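# Pull the curtain all the way open

## Task

Open the curtain completely, and make sure the robot neither topples nor finishes the scene leaning; either one counts as failure.

## Robot and tools

ROBOT. The LinearBot has a base that can drive in any direction and a column about 1.7 m high. A carriage rides up and down the column (lift_m) and carries two six-joint arms, left and right. Each arm ends in a five-finger hand. The arm bases sit about 0.57 m + lift_m above the floor, and parts of the carriage hang roughly 0.15 m lower.

A hand point reaches up to 0.78 m from its shoulder, but only about 0.4 m below the arm base; straight fingers add about 0.07 m. The parked arm pose is joints 1-6 = 0, 0.05, 0.05, 1.45, 0, 0. With both arms parked the robot takes up about 0.85 m across and 0.65 m front to back.

Cameras: carriage_camera is fixed on the carriage, facing forward and tilted about 20 degrees down. left_wrist_camera and right_wrist_camera sit on the little-finger side of each wrist and aim at that hand's point.

FRAMES. All positions are in metres. The base frame has its origin on the floor under the base centre, with x forward, y left and z up. The left_hand and right_hand readings give each hand point in this frame; the real hand usually sits lower than reported, more so at long reach. base_odometry is expressed in the base frame as it was at the start. It only counts wheel rotation, so slip shows up as travel. Heading is in radians, positive to the left, between -3.142 and 3.142.

move. Runs one action and returns the state. An action holds "base", "joints" or both, and may add "speeds" and "min_time_s"; all of its motions start together.
- base: an object with exactly one key, each an offset from where the base last measured itself. translate_m is forward travel (+ forward), -2 to 2 m. strafe_m is sideways travel (+ left), -2 to 2 m. rotate_rad turns in place (+ counter-clockwise, i.e. left), -6.3 to 6.3 rad.
- joints: a single flat object covering lift, both arms and both hands. Each key is a joint name and each value is an absolute target. Keys you leave out keep their old targets.
  - lift_m is the carriage height, 0 to 1 m.
  - Per arm (left_ / right_), in radians. joint1_rad, -2.617 to 3.054: turns the arm about the vertical, 0 straight ahead, + to the left. joint2_rad, 0 to 3.141: shoulder; 0 upper arm level pointing back, 1.57 vertical, 3.14 level pointing forward. joint3_rad, 0 to 3.141: elbow, 0 folded, 3.14 straight. joint4_rad, -1.57 to 1.57: wrist pitch, + lifts the fingertips. joint5_rad, -1.57 to 1.57: wrist yaw, + swings the fingertips right (opposite sense to joint1). joint6_rad, -2.094 to 2.094: roll about the finger direction, + clockwise as seen from the forearm.
  - With joints 5 and 6 at 0, a level hand has its palm facing down.
  - Hand keys are unitless, -1 to 1. little, ring, middle and index go from +1 (straight) to -1 (curled). thumb_bend goes from +1 (straight) to -1 (fully bent). thumb_turn goes from +1 (beside the palm) to -1 (opposite the fingers).
  - Two hand keys are settings that move nothing. <side>_hand_force_limit sets the closing stop force, from about 0 N at -1 to 10 N at +1 (15 N for the thumb). <side>_hand_speed runs from -0.96 to 1, with full speed from +0.48 upward.
  - Each hand starts with force_limit 0 and speed -0.8, which is slow.
  - "Done" tolerances: lift ±0.004, arm joints ±0.02 to ±0.1.
- speeds: top speeds for this action only. translate_m and strafe_m 0.02-0.5 m/s, rotate_rad 0.05-1.57 rad/s, lift_m 0.02-0.27 m/s (default 0.25). The others default to their maximum.
- min_time_s: the minimum duration of the arm motions, 0.1-8 s. A value of 2 or more keeps hand paths straighter. A value too short speeds the arm up and can make it overshoot.
- cameras: a list drawn from carriage_camera, left_wrist_camera, right_wrist_camera and all. If left out, a call with no action shows all cameras and a call with an action shows none.
- blocking: true or omitted returns once everything is at rest. false returns within about 0.5 s while the motion carries on. A later move replaces only the targets it names.
A move with no action simply reports the state.

wait {seconds 0-10, cameras}: lets time pass and returns early once running moves settle. stop {cameras}: brakes every running motion; the base still coasts a little first. zoom_image {camera, region [x0,y0,x1,y1]}: pixel coordinates with the origin at the top-left of that camera's newest image, at most 504x504. show_instructions: shows the reference pages. finished_scene {scene: 1}: ends the scene; the curtain must stay open afterwards.

RESULTS. base_status and joint_status report done, moving, off_target (at rest short of the target, maybe still pushing), contact_stop, time_out (after 14 s), not_followed (the arm command was withheld because the arms would come too close), or limit_stop_at_motor_heat. Once a result shows a stop you did not command, the later move, wait and finished_scene calls in that reply are skipped.

Other readings:
- motor_effort: percent of maximum, with the peak of the last action in brackets.
- Joint torques and motor temperatures.
- MOTOR HOT: appears at 75 °C. At 100 °C the arm goes limp for 30-60 s.
- on_its_own: lists motions you did not command.
- <side>_hand_stopped_by: six words, for little, ring, middle, index, thumb_bend and thumb_turn, each one of moving, target, force, stalled or fault.
- <side>_<motor>_load_n: fingertip force in N, + when the finger is pushed open; it drops to about 0 if a grip is lost.

CAUTIONS. Don't tip the robot: keep the carriage low, the arms close and loads small. Drive and pull slowly, especially while a hand holds the curtain. Stop and back off about 0.2 m if the hand's z rises unbidden or the pictures show a lean. Base and lift stop on contact, but often late, and arms never stop on contact. Use low speeds near fixed objects, because default speeds make any touch a hard hit. Never let the arms or hands press on each other. Park idle arms to let them cool. Avoid large finger forces. Raise force_limit before gripping, and close slowly (speed -0.94 or lower) for a gentle grip. Don't drop things or let anything fall.

Each tool is called after "Call:" as name([rows], argument=value, ...), one row to a line, values as JSON.

Reference images:

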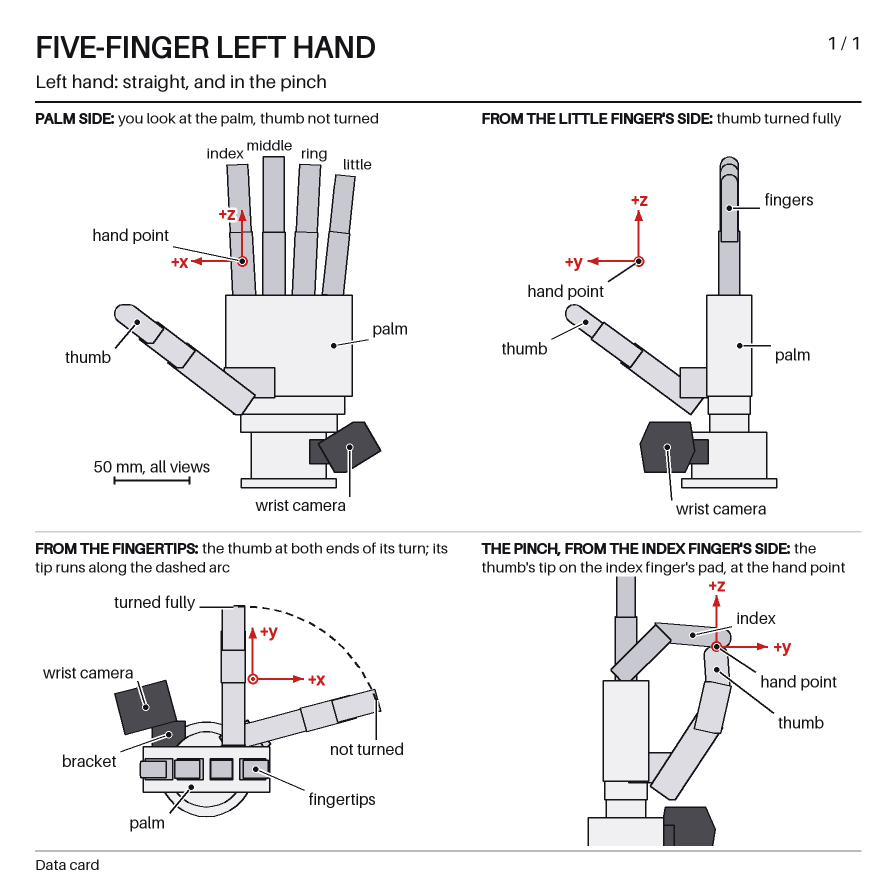

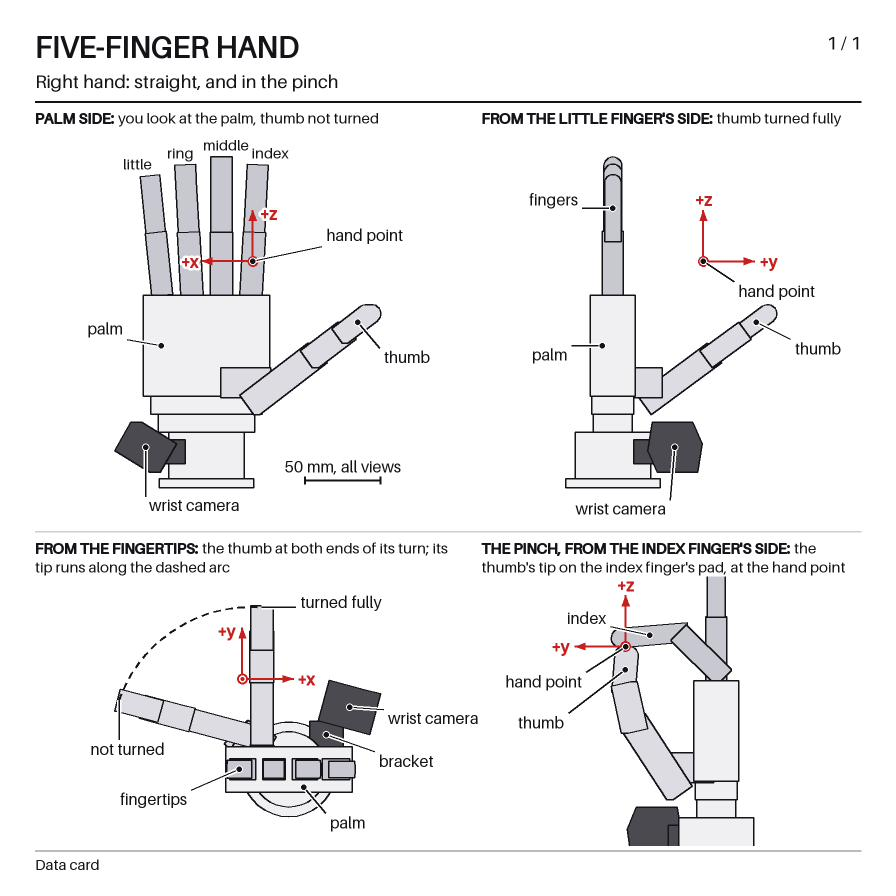

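## Session

Call:
move()

Scene clock: 0.00 s.
Joint torques (N m): no reading
Motor temperatures (°C): left_arm=[29 33 30 34 29 30] | right_arm=[30 29 34 33 32 29]
base_odometry: x=+0.000 y=+0.000 heading=+0.000
base_status: not commanded
joint_positions: lift_m=+0.300 left_joint1_rad=-0.017 left_joint2_rad=+0.050 left_joint3_rad=+0.041 left_joint4_rad=+1.460 left_joint5_rad=-0.019 left_joint6_rad=+0.004 right_joint1_rad=+0.003 right_joint2_rad=+0.068 right_joint3_rad=+0.034 right_joint4_rad=+1.478 right_joint5_rad=-0.031 right_joint6_rad=+0.008 left_hand_little=+1.000 left_hand_ring=+1.000 left_hand_middle=+1.000 left_hand_index=+1.000 left_hand_thumb_turn=+1.000 left_hand_thumb_bend=+1.000 left_hand_force_limit=+0.000 left_hand_speed=-0.800 right_hand_little=+1.000 right_hand_ring=+1.000 right_hand_middle=+1.000 right_hand_index=+1.000 right_hand_thumb_turn=+1.000 right_hand_thumb_bend=+1.000 right_hand_force_limit=+0.000 right_hand_speed=-0.800
joint_status: not commanded
left_hand_stopped_by: target,target,target,target,target,target
right_hand_stopped_by: target,target,target,target,target,target
left_little_load_n: 0.5
left_ring_load_n: 0.0
left_middle_load_n: 0.0
left_index_load_n: 0.0
left_thumb_bend_load_n: 0.0
left_thumb_turn_load_n: 0.0
right_little_load_n: 0.0
right_ring_load_n: 0.0
right_middle_load_n: 0.0
right_index_load_n: 0.0
right_thumb_bend_load_n: 0.0
right_thumb_turn_load_n: 0.0
motor_effort: lift_m=+36 drive_wheels=-1
left_hand: x=+0.3198 y=+0.2850 z=+1.3288 quat_wxyz=(+0.702, -0.048, +0.036, -0.710) (m; base frame)
right_hand: x=+0.3232 y=-0.2759 z=+1.3250 quat_wxyz=(+0.710, -0.056, +0.034, -0.701) (m; base frame)
pictures: carriage_camera, left_wrist_camera, right_wrist_camera
Images, in order (width x height): carriage_camera 672x504, left_wrist_camera 672x504, right_wrist_camera 672x504.

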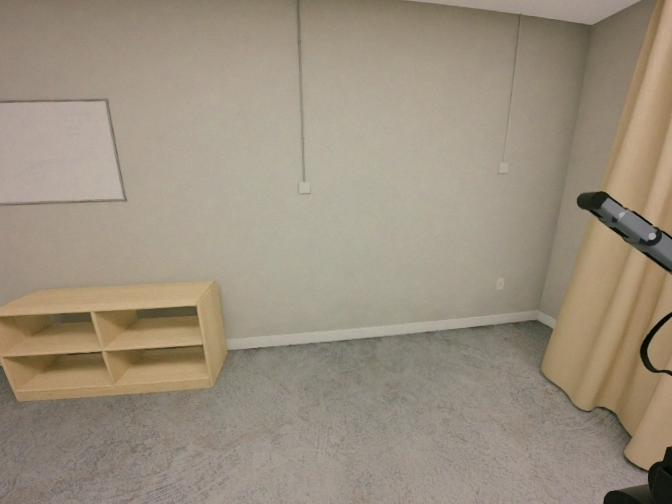

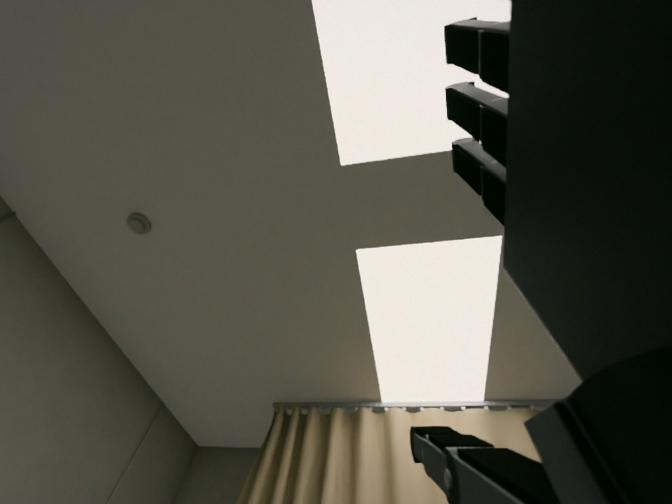

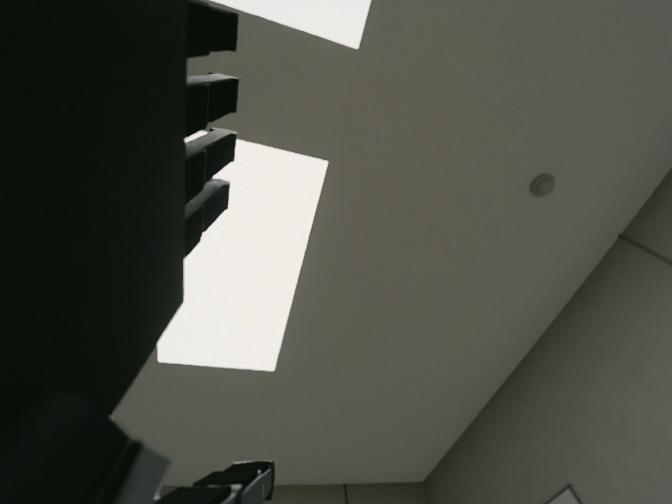

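Call:
move(base={"rotate_rad": -0.8}, speeds={"rotate_rad": 0.6}, cameras=["carriage_camera", "right_wrist_camera"])

Scene clock: 2.53 s.
Joint torques (N m): left_arm=[-0.02 4.15 6.17 -0.09 0.05 0.02] | right_arm=[-0.43 3.04 4.62 -0.08 0.02 0.06]
move: done
base_odometry: x=+0.000 y=+0.000 heading=-0.800
base_status: done
joint_positions: lift_m=+0.300 left_joint1_rad=-0.017 left_joint2_rad=+0.050 left_joint3_rad=+0.041 left_joint4_rad=+1.460 left_joint5_rad=-0.019 left_joint6_rad=+0.004 right_joint1_rad=+0.003 right_joint2_rad=+0.068 right_joint3_rad=+0.034 right_joint4_rad=+1.478 right_joint5_rad=-0.031 right_joint6_rad=+0.008 left_hand_little=+1.000 left_hand_ring=+1.000 left_hand_middle=+1.000 left_hand_index=+1.000 left_hand_thumb_turn=+1.000 left_hand_thumb_bend=+1.000 left_hand_force_limit=+0.000 left_hand_speed=-0.800 right_hand_little=+1.000 right_hand_ring=+1.000 right_hand_middle=+1.000 right_hand_index=+1.000 right_hand_thumb_turn=+1.000 right_hand_thumb_bend=+1.000 right_hand_force_limit=+0.000 right_hand_speed=-0.800
joint_status: not commanded
left_hand_stopped_by: target,target,target,target,target,target
right_hand_stopped_by: target,target,target,target,target,target
left_little_load_n: 0.0
left_ring_load_n: 0.5
left_middle_load_n: 0.0
left_index_load_n: 0.0
left_thumb_bend_load_n: 0.0
left_thumb_turn_load_n: 0.0
right_little_load_n: 0.0
right_ring_load_n: 0.0
right_middle_load_n: -0.5
right_index_load_n: 0.0
right_thumb_bend_load_n: 0.0
right_thumb_turn_load_n: 0.0
motor_effort: lift_m=+36(36) drive_wheels=+1(8)
left_hand: x=+0.3198 y=+0.2850 z=+1.3288 quat_wxyz=(+0.702, -0.048, +0.036, -0.710)
right_hand: x=+0.3232 y=-0.2759 z=+1.3250 quat_wxyz=(+0.710, -0.056, +0.034, -0.701)
Images, in order (width x height): carriage_camera 672x504, right_wrist_camera 672x504.

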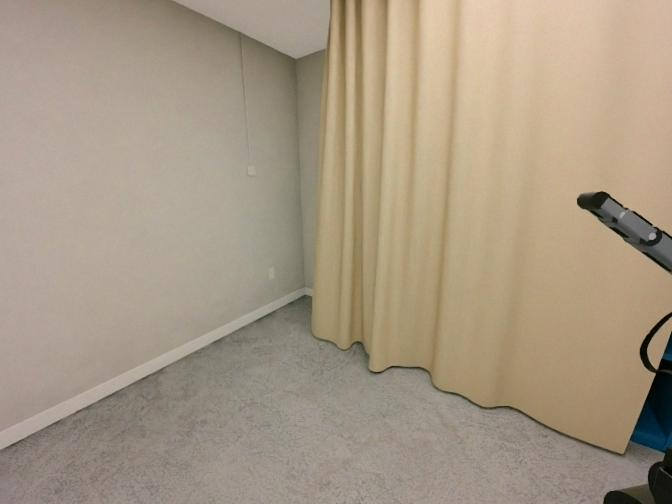

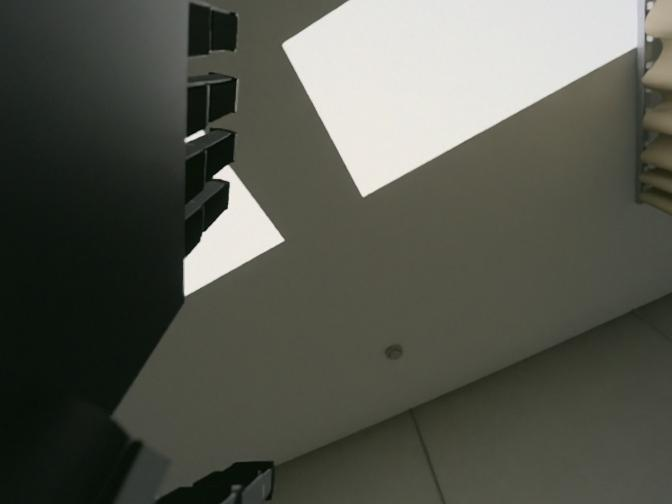

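Call:
move(base={"rotate_rad": -0.77}, speeds={"rotate_rad": 0.6}, cameras=["all"])

Scene clock: 4.97 s.
Joint torques (N m): left_arm=[-0.01 4.19 6.15 -0.08 0.05 0.02] | right_arm=[-0.42 3.02 4.51 -0.08 0.03 0.06]
move: done
base_odometry: x=+0.000 y=+0.000 heading=-1.569
base_status: done
joint_positions: lift_m=+0.300 left_joint1_rad=-0.017 left_joint2_rad=+0.050 left_joint3_rad=+0.041 left_joint4_rad=+1.460 left_joint5_rad=-0.019 left_joint6_rad=+0.004 right_joint1_rad=+0.003 right_joint2_rad=+0.068 right_joint3_rad=+0.034 right_joint4_rad=+1.478 right_joint5_rad=-0.031 right_joint6_rad=+0.008 left_hand_little=+1.000 left_hand_ring=+1.000 left_hand_middle=+1.000 left_hand_index=+1.000 left_hand_thumb_turn=+1.000 left_hand_thumb_bend=+1.000 left_hand_force_limit=+0.000 left_hand_speed=-0.800 right_hand_little=+1.000 right_hand_ring=+1.000 right_hand_middle=+1.000 right_hand_index=+1.000 right_hand_thumb_turn=+1.000 right_hand_thumb_bend=+1.000 right_hand_force_limit=+0.000 right_hand_speed=-0.800
joint_status: not commanded
left_hand_stopped_by: target,target,target,target,target,target
right_hand_stopped_by: target,target,target,target,target,target
left_little_load_n: 0.0
left_ring_load_n: 0.0
left_middle_load_n: 0.0
left_index_load_n: 0.0
left_thumb_bend_load_n: 0.0
left_thumb_turn_load_n: 0.0
right_little_load_n: 0.0
right_ring_load_n: 0.0
right_middle_load_n: 0.0
right_index_load_n: 0.0
right_thumb_bend_load_n: 0.0
right_thumb_turn_load_n: 0.0
motor_effort: lift_m=+36(36) drive_wheels=+1(7)
left_hand: x=+0.3198 y=+0.2850 z=+1.3288 quat_wxyz=(+0.702, -0.048, +0.036, -0.710)
right_hand: x=+0.3232 y=-0.2759 z=+1.3250 quat_wxyz=(+0.710, -0.056, +0.034, -0.701)
pictures: carriage_camera, left_wrist_camera, right_wrist_camera
Images, in order (width x height): carriage_camera 672x504, left_wrist_camera 672x504, right_wrist_camera 672x504.

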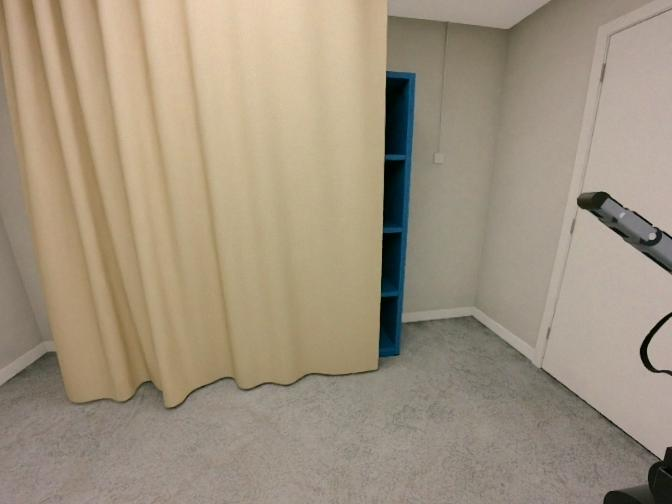

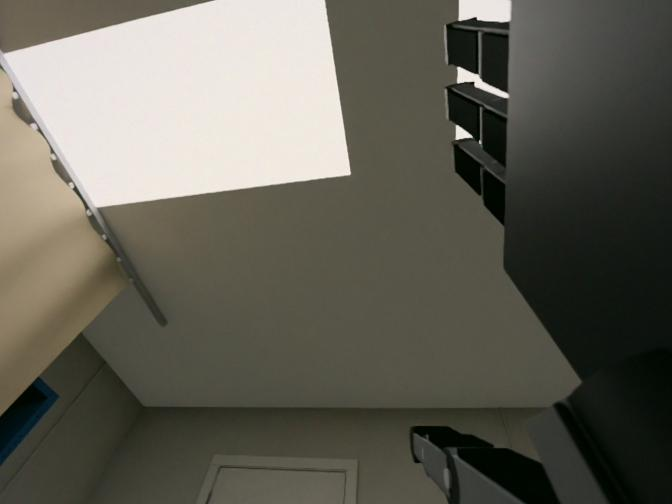

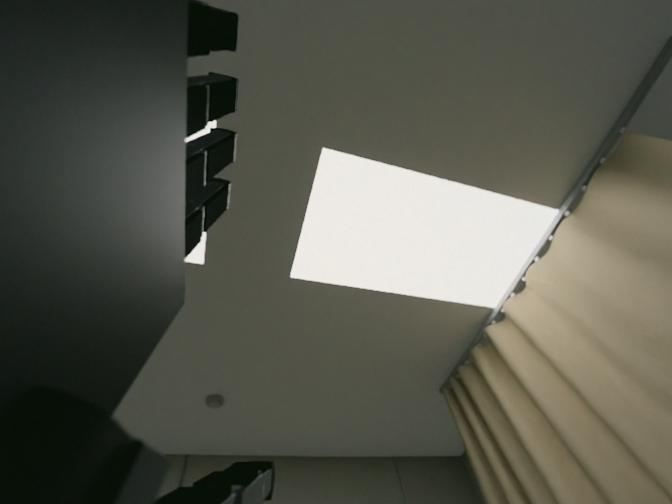

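Call:
zoom_image(camera="left_wrist_camera", region=[0, 40, 200, 340])

Call:
zoom_image(camera="right_wrist_camera", region=[420, 100, 672, 440])

Call:
zoom_image(camera="carriage_camera", region=[330, 60, 480, 400])

Scaled by 1.680 from the camera's image (finer frame: 960x720).

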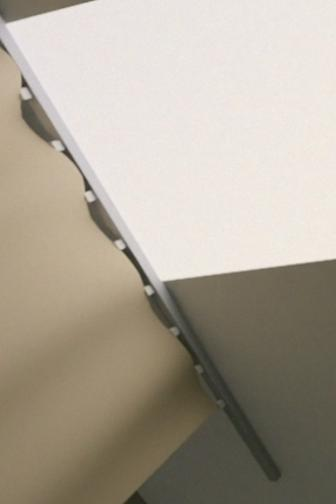

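Scaled by 1.482 from the camera's image (finer frame: 960x720).

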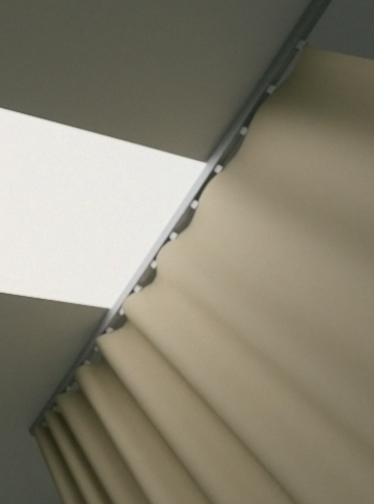

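Scaled by 1.482 from the camera's image (finer frame: 960x720).

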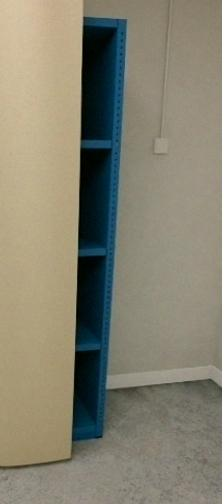

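Call:
move(base={"translate_m": 0.4}, speeds={"translate_m": 0.3}, joints={"lift_m": 0.5}, cameras=["all"])

Scene clock: 10.57 s.
Joint torques (N m): left_arm=[-0.01 4.15 6.17 -0.08 0.06 0.03] | right_arm=[-0.4 3.08 4.53 -0.08 0.04 0.07]
move: done
base_odometry: x=+0.000 y=-0.400 heading=-1.570
base_status: done
joint_positions: lift_m=+0.500 left_joint1_rad=-0.017 left_joint2_rad=+0.050 left_joint3_rad=+0.041 left_joint4_rad=+1.460 left_joint5_rad=-0.019 left_joint6_rad=+0.004 right_joint1_rad=+0.003 right_joint2_rad=+0.068 right_joint3_rad=+0.034 right_joint4_rad=+1.478 right_joint5_rad=-0.031 right_joint6_rad=+0.008 left_hand_little=+1.000 left_hand_ring=+1.000 left_hand_middle=+1.000 left_hand_index=+1.000 left_hand_thumb_turn=+1.000 left_hand_thumb_bend=+1.000 left_hand_force_limit=+0.000 left_hand_speed=-0.800 right_hand_little=+1.000 right_hand_ring=+1.000 right_hand_middle=+1.000 right_hand_index=+1.000 right_hand_thumb_turn=+1.000 right_hand_thumb_bend=+1.000 right_hand_force_limit=+0.000 right_hand_speed=-0.800
joint_status: all done
left_hand_stopped_by: target,target,target,target,target,target
right_hand_stopped_by: target,target,target,target,target,target
left_little_load_n: 0.0
left_ring_load_n: 0.0
left_middle_load_n: 0.0
left_index_load_n: 0.0
left_thumb_bend_load_n: 0.0
left_thumb_turn_load_n: 0.0
right_little_load_n: 0.0
right_ring_load_n: 0.0
right_middle_load_n: 0.0
right_index_load_n: 0.0
right_thumb_bend_load_n: 0.0
right_thumb_turn_load_n: 0.0
motor_effort: lift_m=+36(45) drive_wheels=-5(12)
left_hand: x=+0.3197 y=+0.2850 z=+1.5288 quat_wxyz=(+0.702, -0.048, +0.036, -0.710)
right_hand: x=+0.3233 y=-0.2759 z=+1.5250 quat_wxyz=(+0.710, -0.056, +0.034, -0.701)
pictures: carriage_camera, left_wrist_camera, right_wrist_camera
Images, in order (width x height): carriage_camera 672x504, left_wrist_camera 672x504, right_wrist_camera 672x504.

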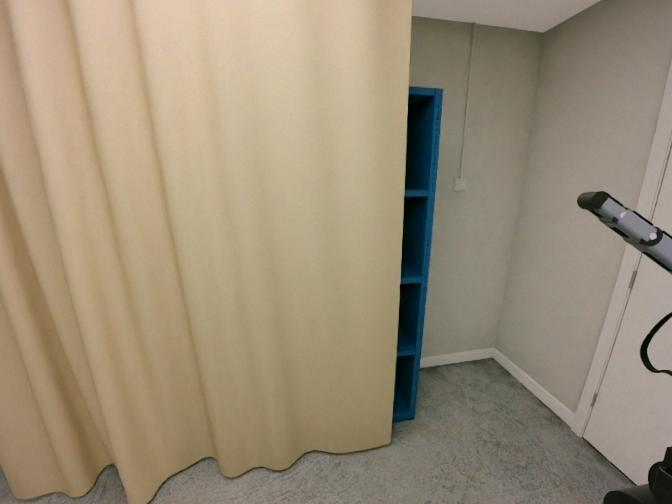

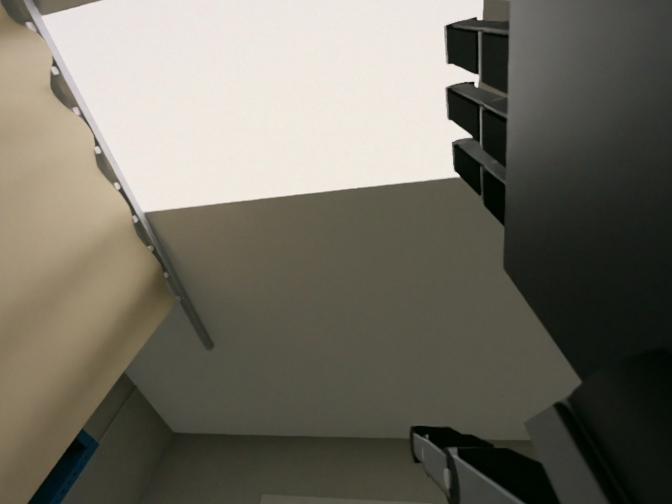

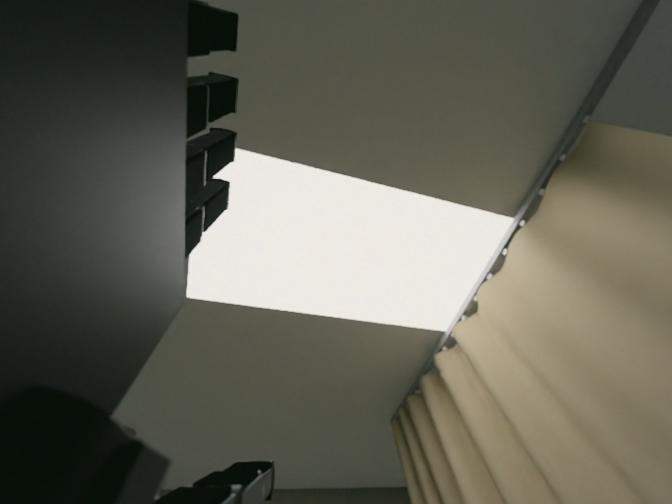

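Call:
move(base={"rotate_rad": 0.17}, speeds={"rotate_rad": 0.3}, joints={"left_joint2_rad": 1.5, "left_joint3_rad": 1.5, "left_joint4_rad": 0, "left_joint6_rad": 1.57, "left_joint1_rad": 0.3, "left_hand_thumb_turn": -1, "left_hand_force_limit": 0.5, "left_hand_speed": -0.5}, min_time_s=3, cameras=["all"])

Scene clock: 14.90 s.
Joint torques (N m): left_arm=[0.39 -4.7 11.12 1.86 0.04 0.14] | right_arm=[-0.43 3.06 4.56 -0.07 0.04 0.07]
move: done
base_odometry: x=+0.000 y=-0.400 heading=-1.400
base_status: done
joint_positions: lift_m=+0.500 left_joint1_rad=+0.295 left_joint2_rad=+1.492 left_joint3_rad=+1.470 left_joint4_rad=+0.019 left_joint5_rad=-0.019 left_joint6_rad=+1.561 right_joint1_rad=+0.003 right_joint2_rad=+0.068 right_joint3_rad=+0.034 right_joint4_rad=+1.478 right_joint5_rad=-0.031 right_joint6_rad=+0.008 left_hand_little=+1.000 left_hand_ring=+1.000 left_hand_middle=+1.000 left_hand_index=+1.000 left_hand_thumb_turn=-1.000 left_hand_thumb_bend=+1.000 left_hand_force_limit=+0.500 left_hand_speed=-0.500 right_hand_little=+1.000 right_hand_ring=+1.000 right_hand_middle=+1.000 right_hand_index=+1.000 right_hand_thumb_turn=+1.000 right_hand_thumb_bend=+1.000 right_hand_force_limit=+0.000 right_hand_speed=-0.800
joint_status: all done
left_hand_stopped_by: target,target,target,target,target,target
right_hand_stopped_by: target,target,target,target,target,target
left_little_load_n: 0.0
left_ring_load_n: 0.0
left_middle_load_n: 0.0
left_index_load_n: 0.0
left_thumb_bend_load_n: 0.0
left_thumb_turn_load_n: 0.0
right_little_load_n: 0.0
right_ring_load_n: 0.0
right_middle_load_n: 0.0
right_index_load_n: 0.0
right_thumb_bend_load_n: 0.0
right_thumb_turn_load_n: 0.0
motor_effort: lift_m=+35(36) drive_wheels=+2(8)
left_hand: x=+0.6982 y=+0.5234 z=+1.4841 quat_wxyz=(+0.698, -0.114, +0.699, +0.107)
right_hand: x=+0.3233 y=-0.2759 z=+1.5250 quat_wxyz=(+0.710, -0.056, +0.034, -0.701)
pictures: carriage_camera, left_wrist_camera, right_wrist_camera
Images, in order (width x height): carriage_camera 672x504, left_wrist_camera 672x504, right_wrist_camera 672x504.

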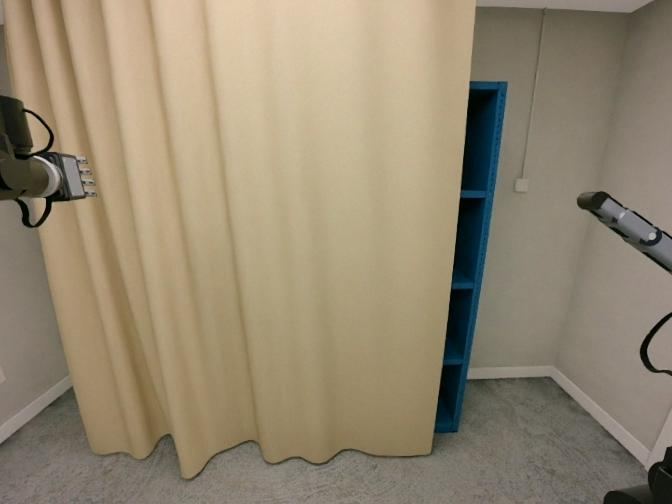

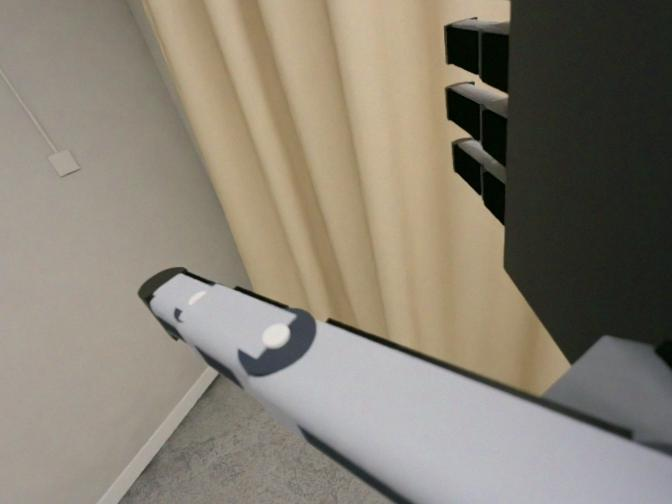

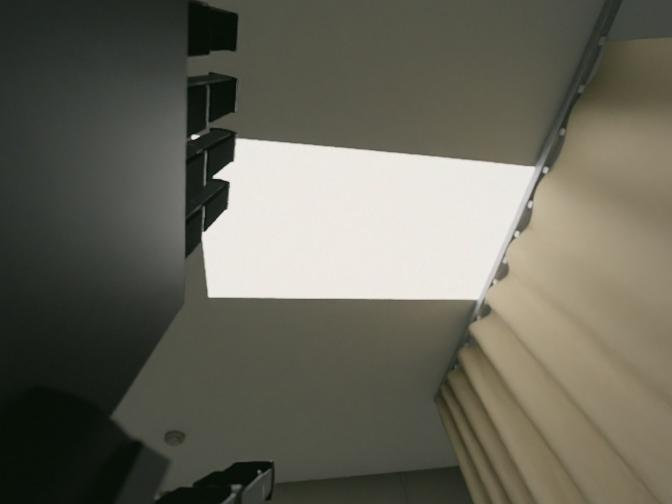

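Call:
move(base={"strafe_m": -0.98}, speeds={"strafe_m": 0.35}, joints={"left_joint1_rad": 0.0, "lift_m": 0.75}, min_time_s=2, cameras=["all"])

Scene clock: 20.17 s.
Joint torques (N m): left_arm=[-0.14 -5.42 9.96 2 0.03 0.13] | right_arm=[-0.35 3.12 4.59 -0.08 0.03 0.07]
move: done
base_odometry: x=-0.966 y=-0.567 heading=-1.400
base_status: done
joint_positions: lift_m=+0.750 left_joint1_rad=+0.002 left_joint2_rad=+1.500 left_joint3_rad=+1.482 left_joint4_rad=+0.006 left_joint5_rad=-0.019 left_joint6_rad=+1.563 right_joint1_rad=+0.003 right_joint2_rad=+0.068 right_joint3_rad=+0.034 right_joint4_rad=+1.478 right_joint5_rad=-0.031 right_joint6_rad=+0.008 left_hand_little=+1.000 left_hand_ring=+1.000 left_hand_middle=+1.000 left_hand_index=+1.000 left_hand_thumb_turn=-1.000 left_hand_thumb_bend=+1.000 left_hand_force_limit=+0.500 left_hand_speed=-0.500 right_hand_little=+1.000 right_hand_ring=+1.000 right_hand_middle=+1.000 right_hand_index=+1.000 right_hand_thumb_turn=+1.000 right_hand_thumb_bend=+1.000 right_hand_force_limit=+0.000 right_hand_speed=-0.800
joint_status: all done
left_hand_stopped_by: target,target,target,target,target,target
right_hand_stopped_by: target,target,target,target,target,target
left_little_load_n: 0.0
left_ring_load_n: 0.0
left_middle_load_n: 0.0
left_index_load_n: 0.0
left_thumb_bend_load_n: 0.0
left_thumb_turn_load_n: 0.0
right_little_load_n: 0.0
right_ring_load_n: 0.0
right_middle_load_n: 0.0
right_index_load_n: 0.0
right_thumb_bend_load_n: 0.0
right_thumb_turn_load_n: 0.0
motor_effort: lift_m=+36(45) drive_wheels=-4(11)
left_hand: x=+0.7405 y=+0.3779 z=+1.7324 quat_wxyz=(+0.703, -0.010, +0.711, +0.004)
right_hand: x=+0.3233 y=-0.2759 z=+1.7750 quat_wxyz=(+0.710, -0.056, +0.034, -0.701)
pictures: carriage_camera, left_wrist_camera, right_wrist_camera
Images, in order (width x height): carriage_camera 672x504, left_wrist_camera 672x504, right_wrist_camera 672x504.

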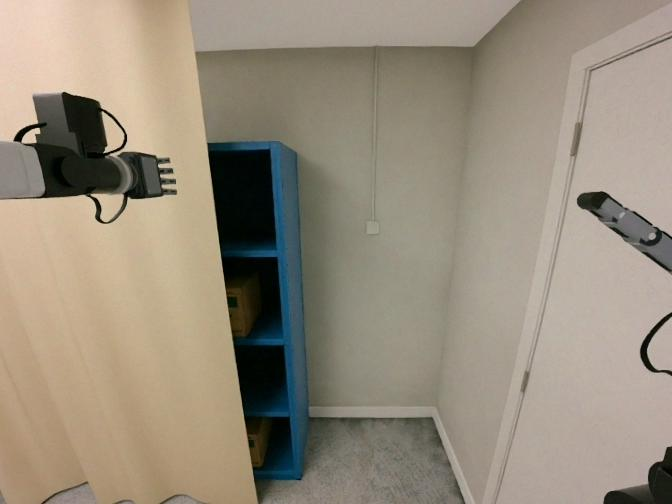

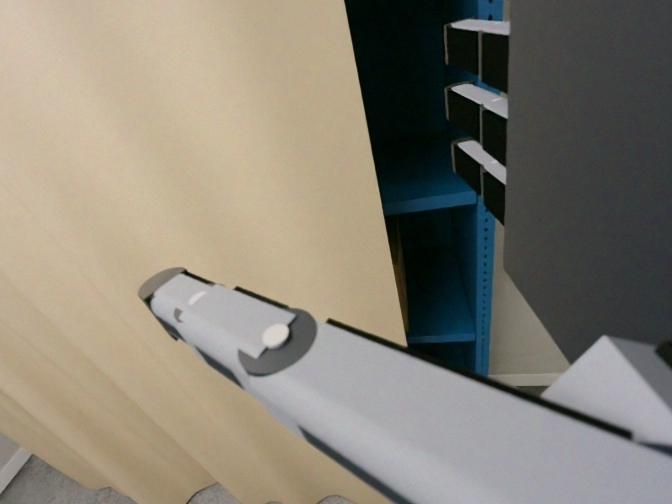

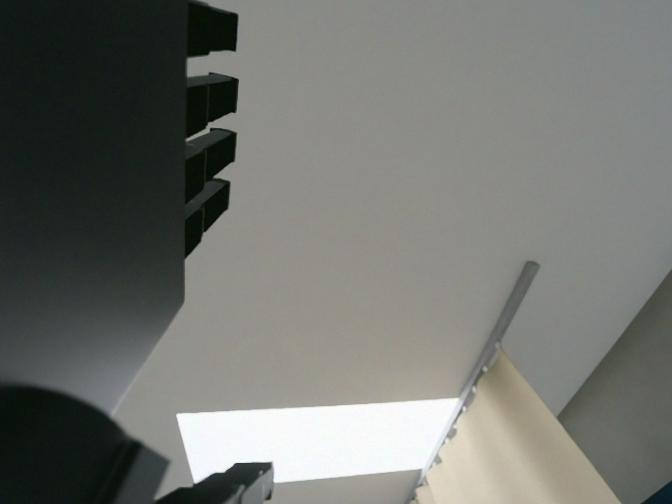

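Call:
move(base={"translate_m": 0.5}, speeds={"translate_m": 0.25}, cameras=["carriage_camera", "left_wrist_camera"])

Scene clock: 25.00 s.
Joint torques (N m): left_arm=[-0.13 -5.45 9.96 2 0.04 0.13] | right_arm=[-0.39 2.99 4.57 -0.06 0.03 0.07]
Motor temperatures (°C): left_arm=[29 35 34 39 29 30] | right_arm=[30 30 36 32 32 29]
move: done
base_odometry: x=-0.881 y=-1.060 heading=-1.400
base_status: done
joint_positions: lift_m=+0.750 left_joint1_rad=+0.002 left_joint2_rad=+1.500 left_joint3_rad=+1.482 left_joint4_rad=+0.005 left_joint5_rad=-0.019 left_joint6_rad=+1.563 right_joint1_rad=+0.003 right_joint2_rad=+0.068 right_joint3_rad=+0.034 right_joint4_rad=+1.477 right_joint5_rad=-0.031 right_joint6_rad=+0.008 left_hand_little=+1.000 left_hand_ring=+1.000 left_hand_middle=+1.000 left_hand_index=+1.000 left_hand_thumb_turn=-1.000 left_hand_thumb_bend=+1.000 left_hand_force_limit=+0.500 left_hand_speed=-0.500 right_hand_little=+1.000 right_hand_ring=+1.000 right_hand_middle=+1.000 right_hand_index=+1.000 right_hand_thumb_turn=+1.000 right_hand_thumb_bend=+1.000 right_hand_force_limit=+0.000 right_hand_speed=-0.800
joint_status: not commanded
left_hand_stopped_by: target,target,target,target,target,target
right_hand_stopped_by: target,target,target,target,target,target
left_little_load_n: 0.0
left_ring_load_n: 0.0
left_middle_load_n: 0.0
left_index_load_n: 0.0
left_thumb_bend_load_n: 0.0
left_thumb_turn_load_n: 0.5
right_little_load_n: 0.0
right_ring_load_n: 0.0
right_middle_load_n: 0.0
right_index_load_n: 0.0
right_thumb_bend_load_n: 0.0
right_thumb_turn_load_n: 0.0
motor_effort: lift_m=+36(36) drive_wheels=-4(8)
left_hand: x=+0.7405 y=+0.3779 z=+1.7323 quat_wxyz=(+0.703, -0.010, +0.712, +0.004)
right_hand: x=+0.3234 y=-0.2759 z=+1.7750 quat_wxyz=(+0.710, -0.056, +0.034, -0.701)
Images, in order (width x height): carriage_camera 672x504, left_wrist_camera 672x504.

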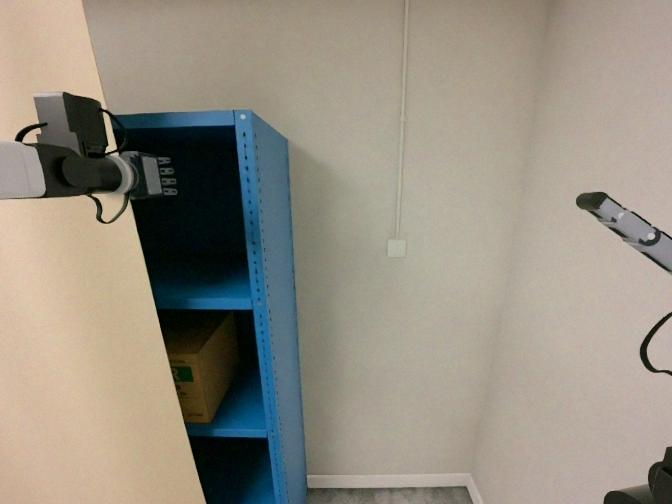

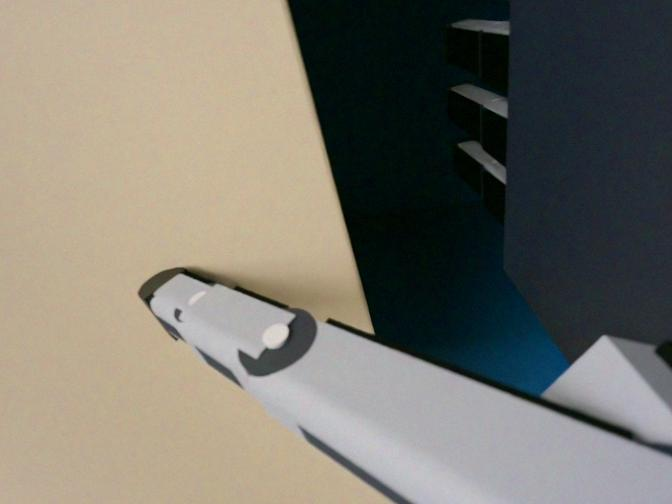

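Call:
move(base={"translate_m": 0.16}, speeds={"translate_m": 0.15}, cameras=["carriage_camera", "left_wrist_camera"])

Scene clock: 27.33 s.
Joint torques (N m): left_arm=[-0.13 -5.49 9.98 1.99 0.15 0.09] | right_arm=[-0.38 3.03 4.56 -0.05 0.03 0.08]
move: done
base_odometry: x=-0.854 y=-1.218 heading=-1.401
base_status: done
joint_positions: lift_m=+0.750 left_joint1_rad=+0.002 left_joint2_rad=+1.500 left_joint3_rad=+1.482 left_joint4_rad=+0.005 left_joint5_rad=-0.027 left_joint6_rad=+1.568 right_joint1_rad=+0.003 right_joint2_rad=+0.068 right_joint3_rad=+0.034 right_joint4_rad=+1.477 right_joint5_rad=-0.031 right_joint6_rad=+0.008 left_hand_little=+1.000 left_hand_ring=+1.000 left_hand_middle=+1.000 left_hand_index=+1.000 left_hand_thumb_turn=-1.000 left_hand_thumb_bend=+1.000 left_hand_force_limit=+0.500 left_hand_speed=-0.500 right_hand_little=+1.000 right_hand_ring=+1.000 right_hand_middle=+1.000 right_hand_index=+1.000 right_hand_thumb_turn=+1.000 right_hand_thumb_bend=+1.000 right_hand_force_limit=+0.000 right_hand_speed=-0.800
joint_status: not commanded
left_hand_stopped_by: target,target,target,target,target,target
right_hand_stopped_by: target,target,target,target,target,target
left_little_load_n: 0.0
left_ring_load_n: 0.0
left_middle_load_n: 0.0
left_index_load_n: 0.0
left_thumb_bend_load_n: 0.0
left_thumb_turn_load_n: 0.0
right_little_load_n: 0.0
right_ring_load_n: 0.0
right_middle_load_n: 0.0
right_index_load_n: 0.0
right_thumb_bend_load_n: 0.0
right_thumb_turn_load_n: 0.0
motor_effort: lift_m=+36(36) drive_wheels=+1(8)
left_hand: x=+0.7399 y=+0.3798 z=+1.7326 quat_wxyz=(+0.702, -0.011, +0.712, +0.009)
right_hand: x=+0.3235 y=-0.2759 z=+1.7749 quat_wxyz=(+0.710, -0.056, +0.034, -0.701)
Images, in order (width x height): carriage_camera 672x504, left_wrist_camera 672x504.

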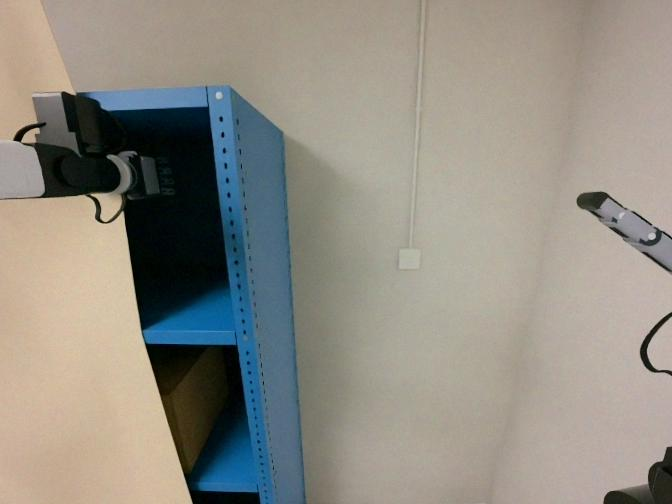

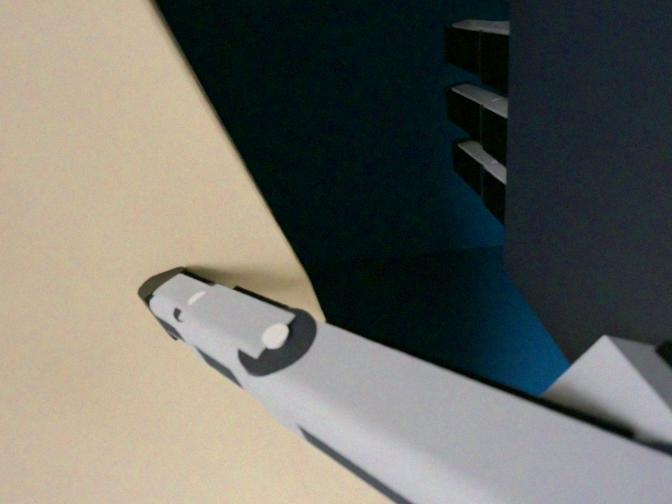

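Call:
move(base={"strafe_m": -0.07}, speeds={"strafe_m": 0.15})

Call:
move(base={"translate_m": 0.06}, speeds={"translate_m": 0.15}, cameras=["carriage_camera", "left_wrist_camera"])

Scene clock: 29.10 s.
Joint torques (N m): left_arm=[-0.18 -5.45 9.94 1.99 0.19 0.08] | right_arm=[-0.39 3.04 4.52 -0.03 0.02 0.07]
move: done
base_odometry: x=-0.923 y=-1.230 heading=-1.400
base_status: done
joint_positions: lift_m=+0.750 left_joint1_rad=+0.001 left_joint2_rad=+1.500 left_joint3_rad=+1.482 left_joint4_rad=+0.004 left_joint5_rad=-0.031 left_joint6_rad=+1.568 right_joint1_rad=+0.004 right_joint2_rad=+0.068 right_joint3_rad=+0.034 right_joint4_rad=+1.477 right_joint5_rad=-0.031 right_joint6_rad=+0.008 left_hand_little=+1.000 left_hand_ring=+1.000 left_hand_middle=+1.000 left_hand_index=+1.000 left_hand_thumb_turn=-1.000 left_hand_thumb_bend=+1.000 left_hand_force_limit=+0.500 left_hand_speed=-0.500 right_hand_little=+1.000 right_hand_ring=+1.000 right_hand_middle=+1.000 right_hand_index=+1.000 right_hand_thumb_turn=+1.000 right_hand_thumb_bend=+1.000 right_hand_force_limit=+0.000 right_hand_speed=-0.800
joint_status: not commanded
left_hand_stopped_by: target,target,target,target,target,target
right_hand_stopped_by: target,target,target,target,target,target
left_little_load_n: 0.0
left_ring_load_n: 0.0
left_middle_load_n: 0.0
left_index_load_n: 0.0
left_thumb_bend_load_n: 0.0
left_thumb_turn_load_n: 0.0
right_little_load_n: 0.0
right_ring_load_n: 0.0
right_middle_load_n: 0.0
right_index_load_n: 0.0
right_thumb_bend_load_n: 0.0
right_thumb_turn_load_n: 0.0
motor_effort: lift_m=+36(36) drive_wheels=-2(8)
left_hand: x=+0.7397 y=+0.3802 z=+1.7324 quat_wxyz=(+0.702, -0.012, +0.712, +0.010)
right_hand: x=+0.3235 y=-0.2758 z=+1.7749 quat_wxyz=(+0.711, -0.056, +0.034, -0.701)
pictures: none

Scene clock: 30.37 s.
Joint torques (N m): left_arm=[-0.12 -5.46 9.94 2.01 0.18 0.08] | right_arm=[-0.43 3.02 4.53 -0.05 0.03 0.07]
move: done
base_odometry: x=-0.913 y=-1.289 heading=-1.401
base_status: done
joint_positions: lift_m=+0.750 left_joint1_rad=+0.001 left_joint2_rad=+1.501 left_joint3_rad=+1.482 left_joint4_rad=+0.004 left_joint5_rad=-0.031 left_joint6_rad=+1.568 right_joint1_rad=+0.004 right_joint2_rad=+0.068 right_joint3_rad=+0.034 right_joint4_rad=+1.476 right_joint5_rad=-0.031 right_joint6_rad=+0.008 left_hand_little=+1.000 left_hand_ring=+1.000 left_hand_middle=+1.000 left_hand_index=+1.000 left_hand_thumb_turn=-1.000 left_hand_thumb_bend=+1.000 left_hand_force_limit=+0.500 left_hand_speed=-0.500 right_hand_little=+1.000 right_hand_ring=+1.000 right_hand_middle=+1.000 right_hand_index=+1.000 right_hand_thumb_turn=+1.000 right_hand_thumb_bend=+1.000 right_hand_force_limit=+0.000 right_hand_speed=-0.800
joint_status: not commanded
left_hand_stopped_by: target,target,target,target,target,target
right_hand_stopped_by: target,target,target,target,target,target
left_little_load_n: 0.0
left_ring_load_n: 0.0
left_middle_load_n: 0.0
left_index_load_n: 0.0
left_thumb_bend_load_n: 0.0
left_thumb_turn_load_n: 0.0
right_little_load_n: 0.0
right_ring_load_n: 0.0
right_middle_load_n: 0.0
right_index_load_n: -0.5
right_thumb_bend_load_n: 0.0
right_thumb_turn_load_n: 0.0
motor_effort: lift_m=+36(36) drive_wheels=-3(9)
left_hand: x=+0.7398 y=+0.3802 z=+1.7322 quat_wxyz=(+0.702, -0.012, +0.712, +0.010)
right_hand: x=+0.3238 y=-0.2758 z=+1.7748 quat_wxyz=(+0.710, -0.057, +0.035, -0.701)
Images, in order (width x height): carriage_camera 672x504, left_wrist_camera 672x504.

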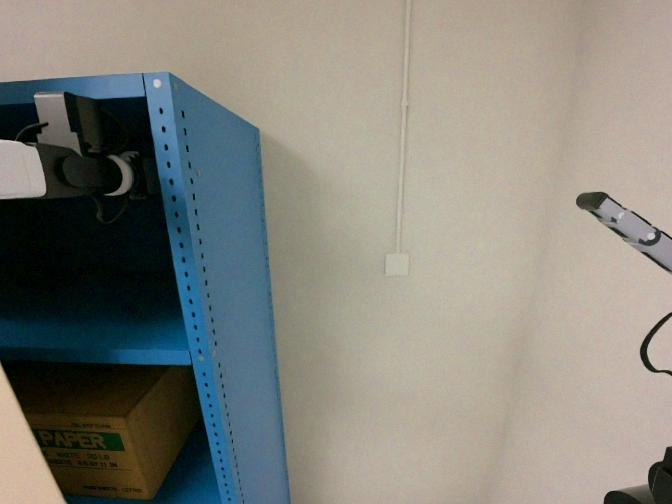

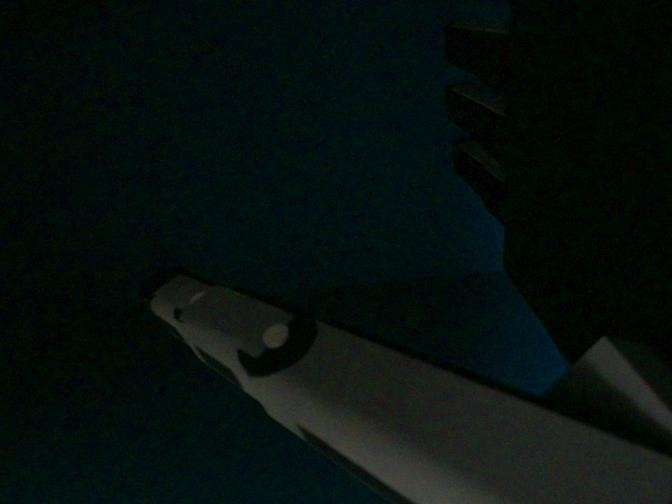

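Call:
zoom_image(camera="carriage_camera", region=[0, 60, 260, 260])

Scaled by 1.938 from the camera's image (finer frame: 960x720).

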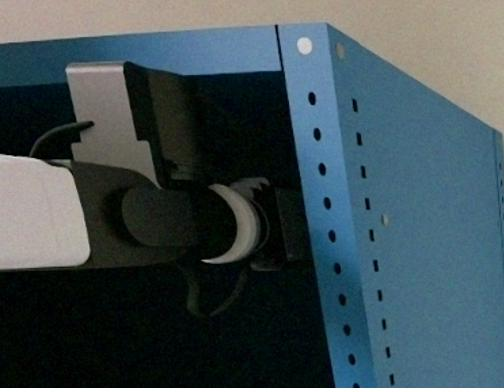

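Call:
move(base={"translate_m": -0.16}, speeds={"translate_m": 0.15}, cameras=["carriage_camera", "left_wrist_camera"])

Scene clock: 33.00 s.
Joint torques (N m): left_arm=[-0.1 -5.59 9.99 2 0.18 0.08] | right_arm=[-0.44 3.04 4.57 -0.03 0.03 0.08]
move: done
base_odometry: x=-0.940 y=-1.131 heading=-1.401
base_status: done
joint_positions: lift_m=+0.750 left_joint1_rad=+0.001 left_joint2_rad=+1.501 left_joint3_rad=+1.482 left_joint4_rad=+0.004 left_joint5_rad=-0.031 left_joint6_rad=+1.568 right_joint1_rad=+0.004 right_joint2_rad=+0.068 right_joint3_rad=+0.034 right_joint4_rad=+1.476 right_joint5_rad=-0.031 right_joint6_rad=+0.008 left_hand_little=+1.000 left_hand_ring=+1.000 left_hand_middle=+1.000 left_hand_index=+1.000 left_hand_thumb_turn=-1.000 left_hand_thumb_bend=+1.000 left_hand_force_limit=+0.500 left_hand_speed=-0.500 right_hand_little=+1.000 right_hand_ring=+1.000 right_hand_middle=+1.000 right_hand_index=+1.000 right_hand_thumb_turn=+1.000 right_hand_thumb_bend=+1.000 right_hand_force_limit=+0.000 right_hand_speed=-0.800
joint_status: not commanded
left_hand_stopped_by: target,target,target,target,target,target
right_hand_stopped_by: target,target,target,target,target,target
left_little_load_n: 0.0
left_ring_load_n: 0.0
left_middle_load_n: 0.0
left_index_load_n: 0.0
left_thumb_bend_load_n: 0.0
left_thumb_turn_load_n: 0.5
right_little_load_n: 0.0
right_ring_load_n: 0.0
right_middle_load_n: 0.0
right_index_load_n: 0.0
right_thumb_bend_load_n: 0.0
right_thumb_turn_load_n: 0.0
motor_effort: lift_m=+36(36) drive_wheels=-2(10)
left_hand: x=+0.7399 y=+0.3802 z=+1.7320 quat_wxyz=(+0.702, -0.012, +0.712, +0.010)
right_hand: x=+0.3238 y=-0.2758 z=+1.7748 quat_wxyz=(+0.710, -0.057, +0.035, -0.701)
Images, in order (width x height): carriage_camera 672x504, left_wrist_camera 672x504.

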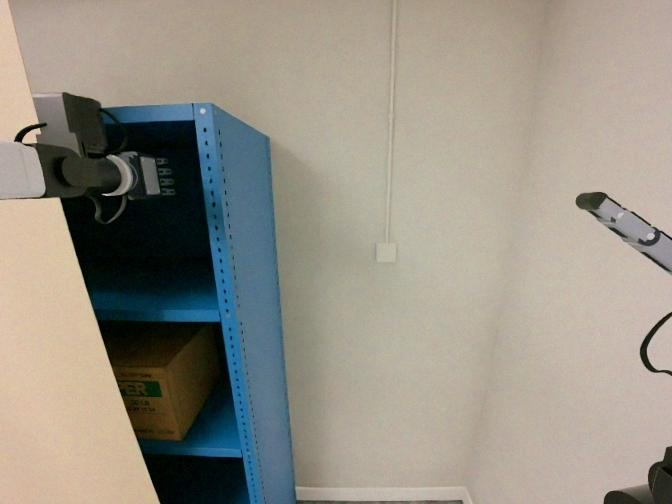

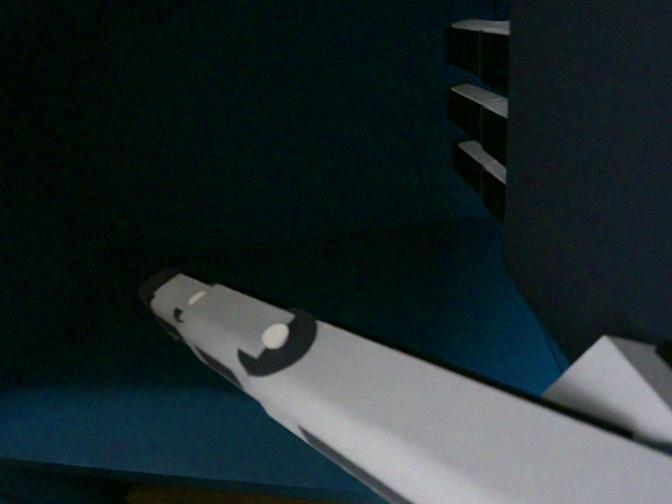

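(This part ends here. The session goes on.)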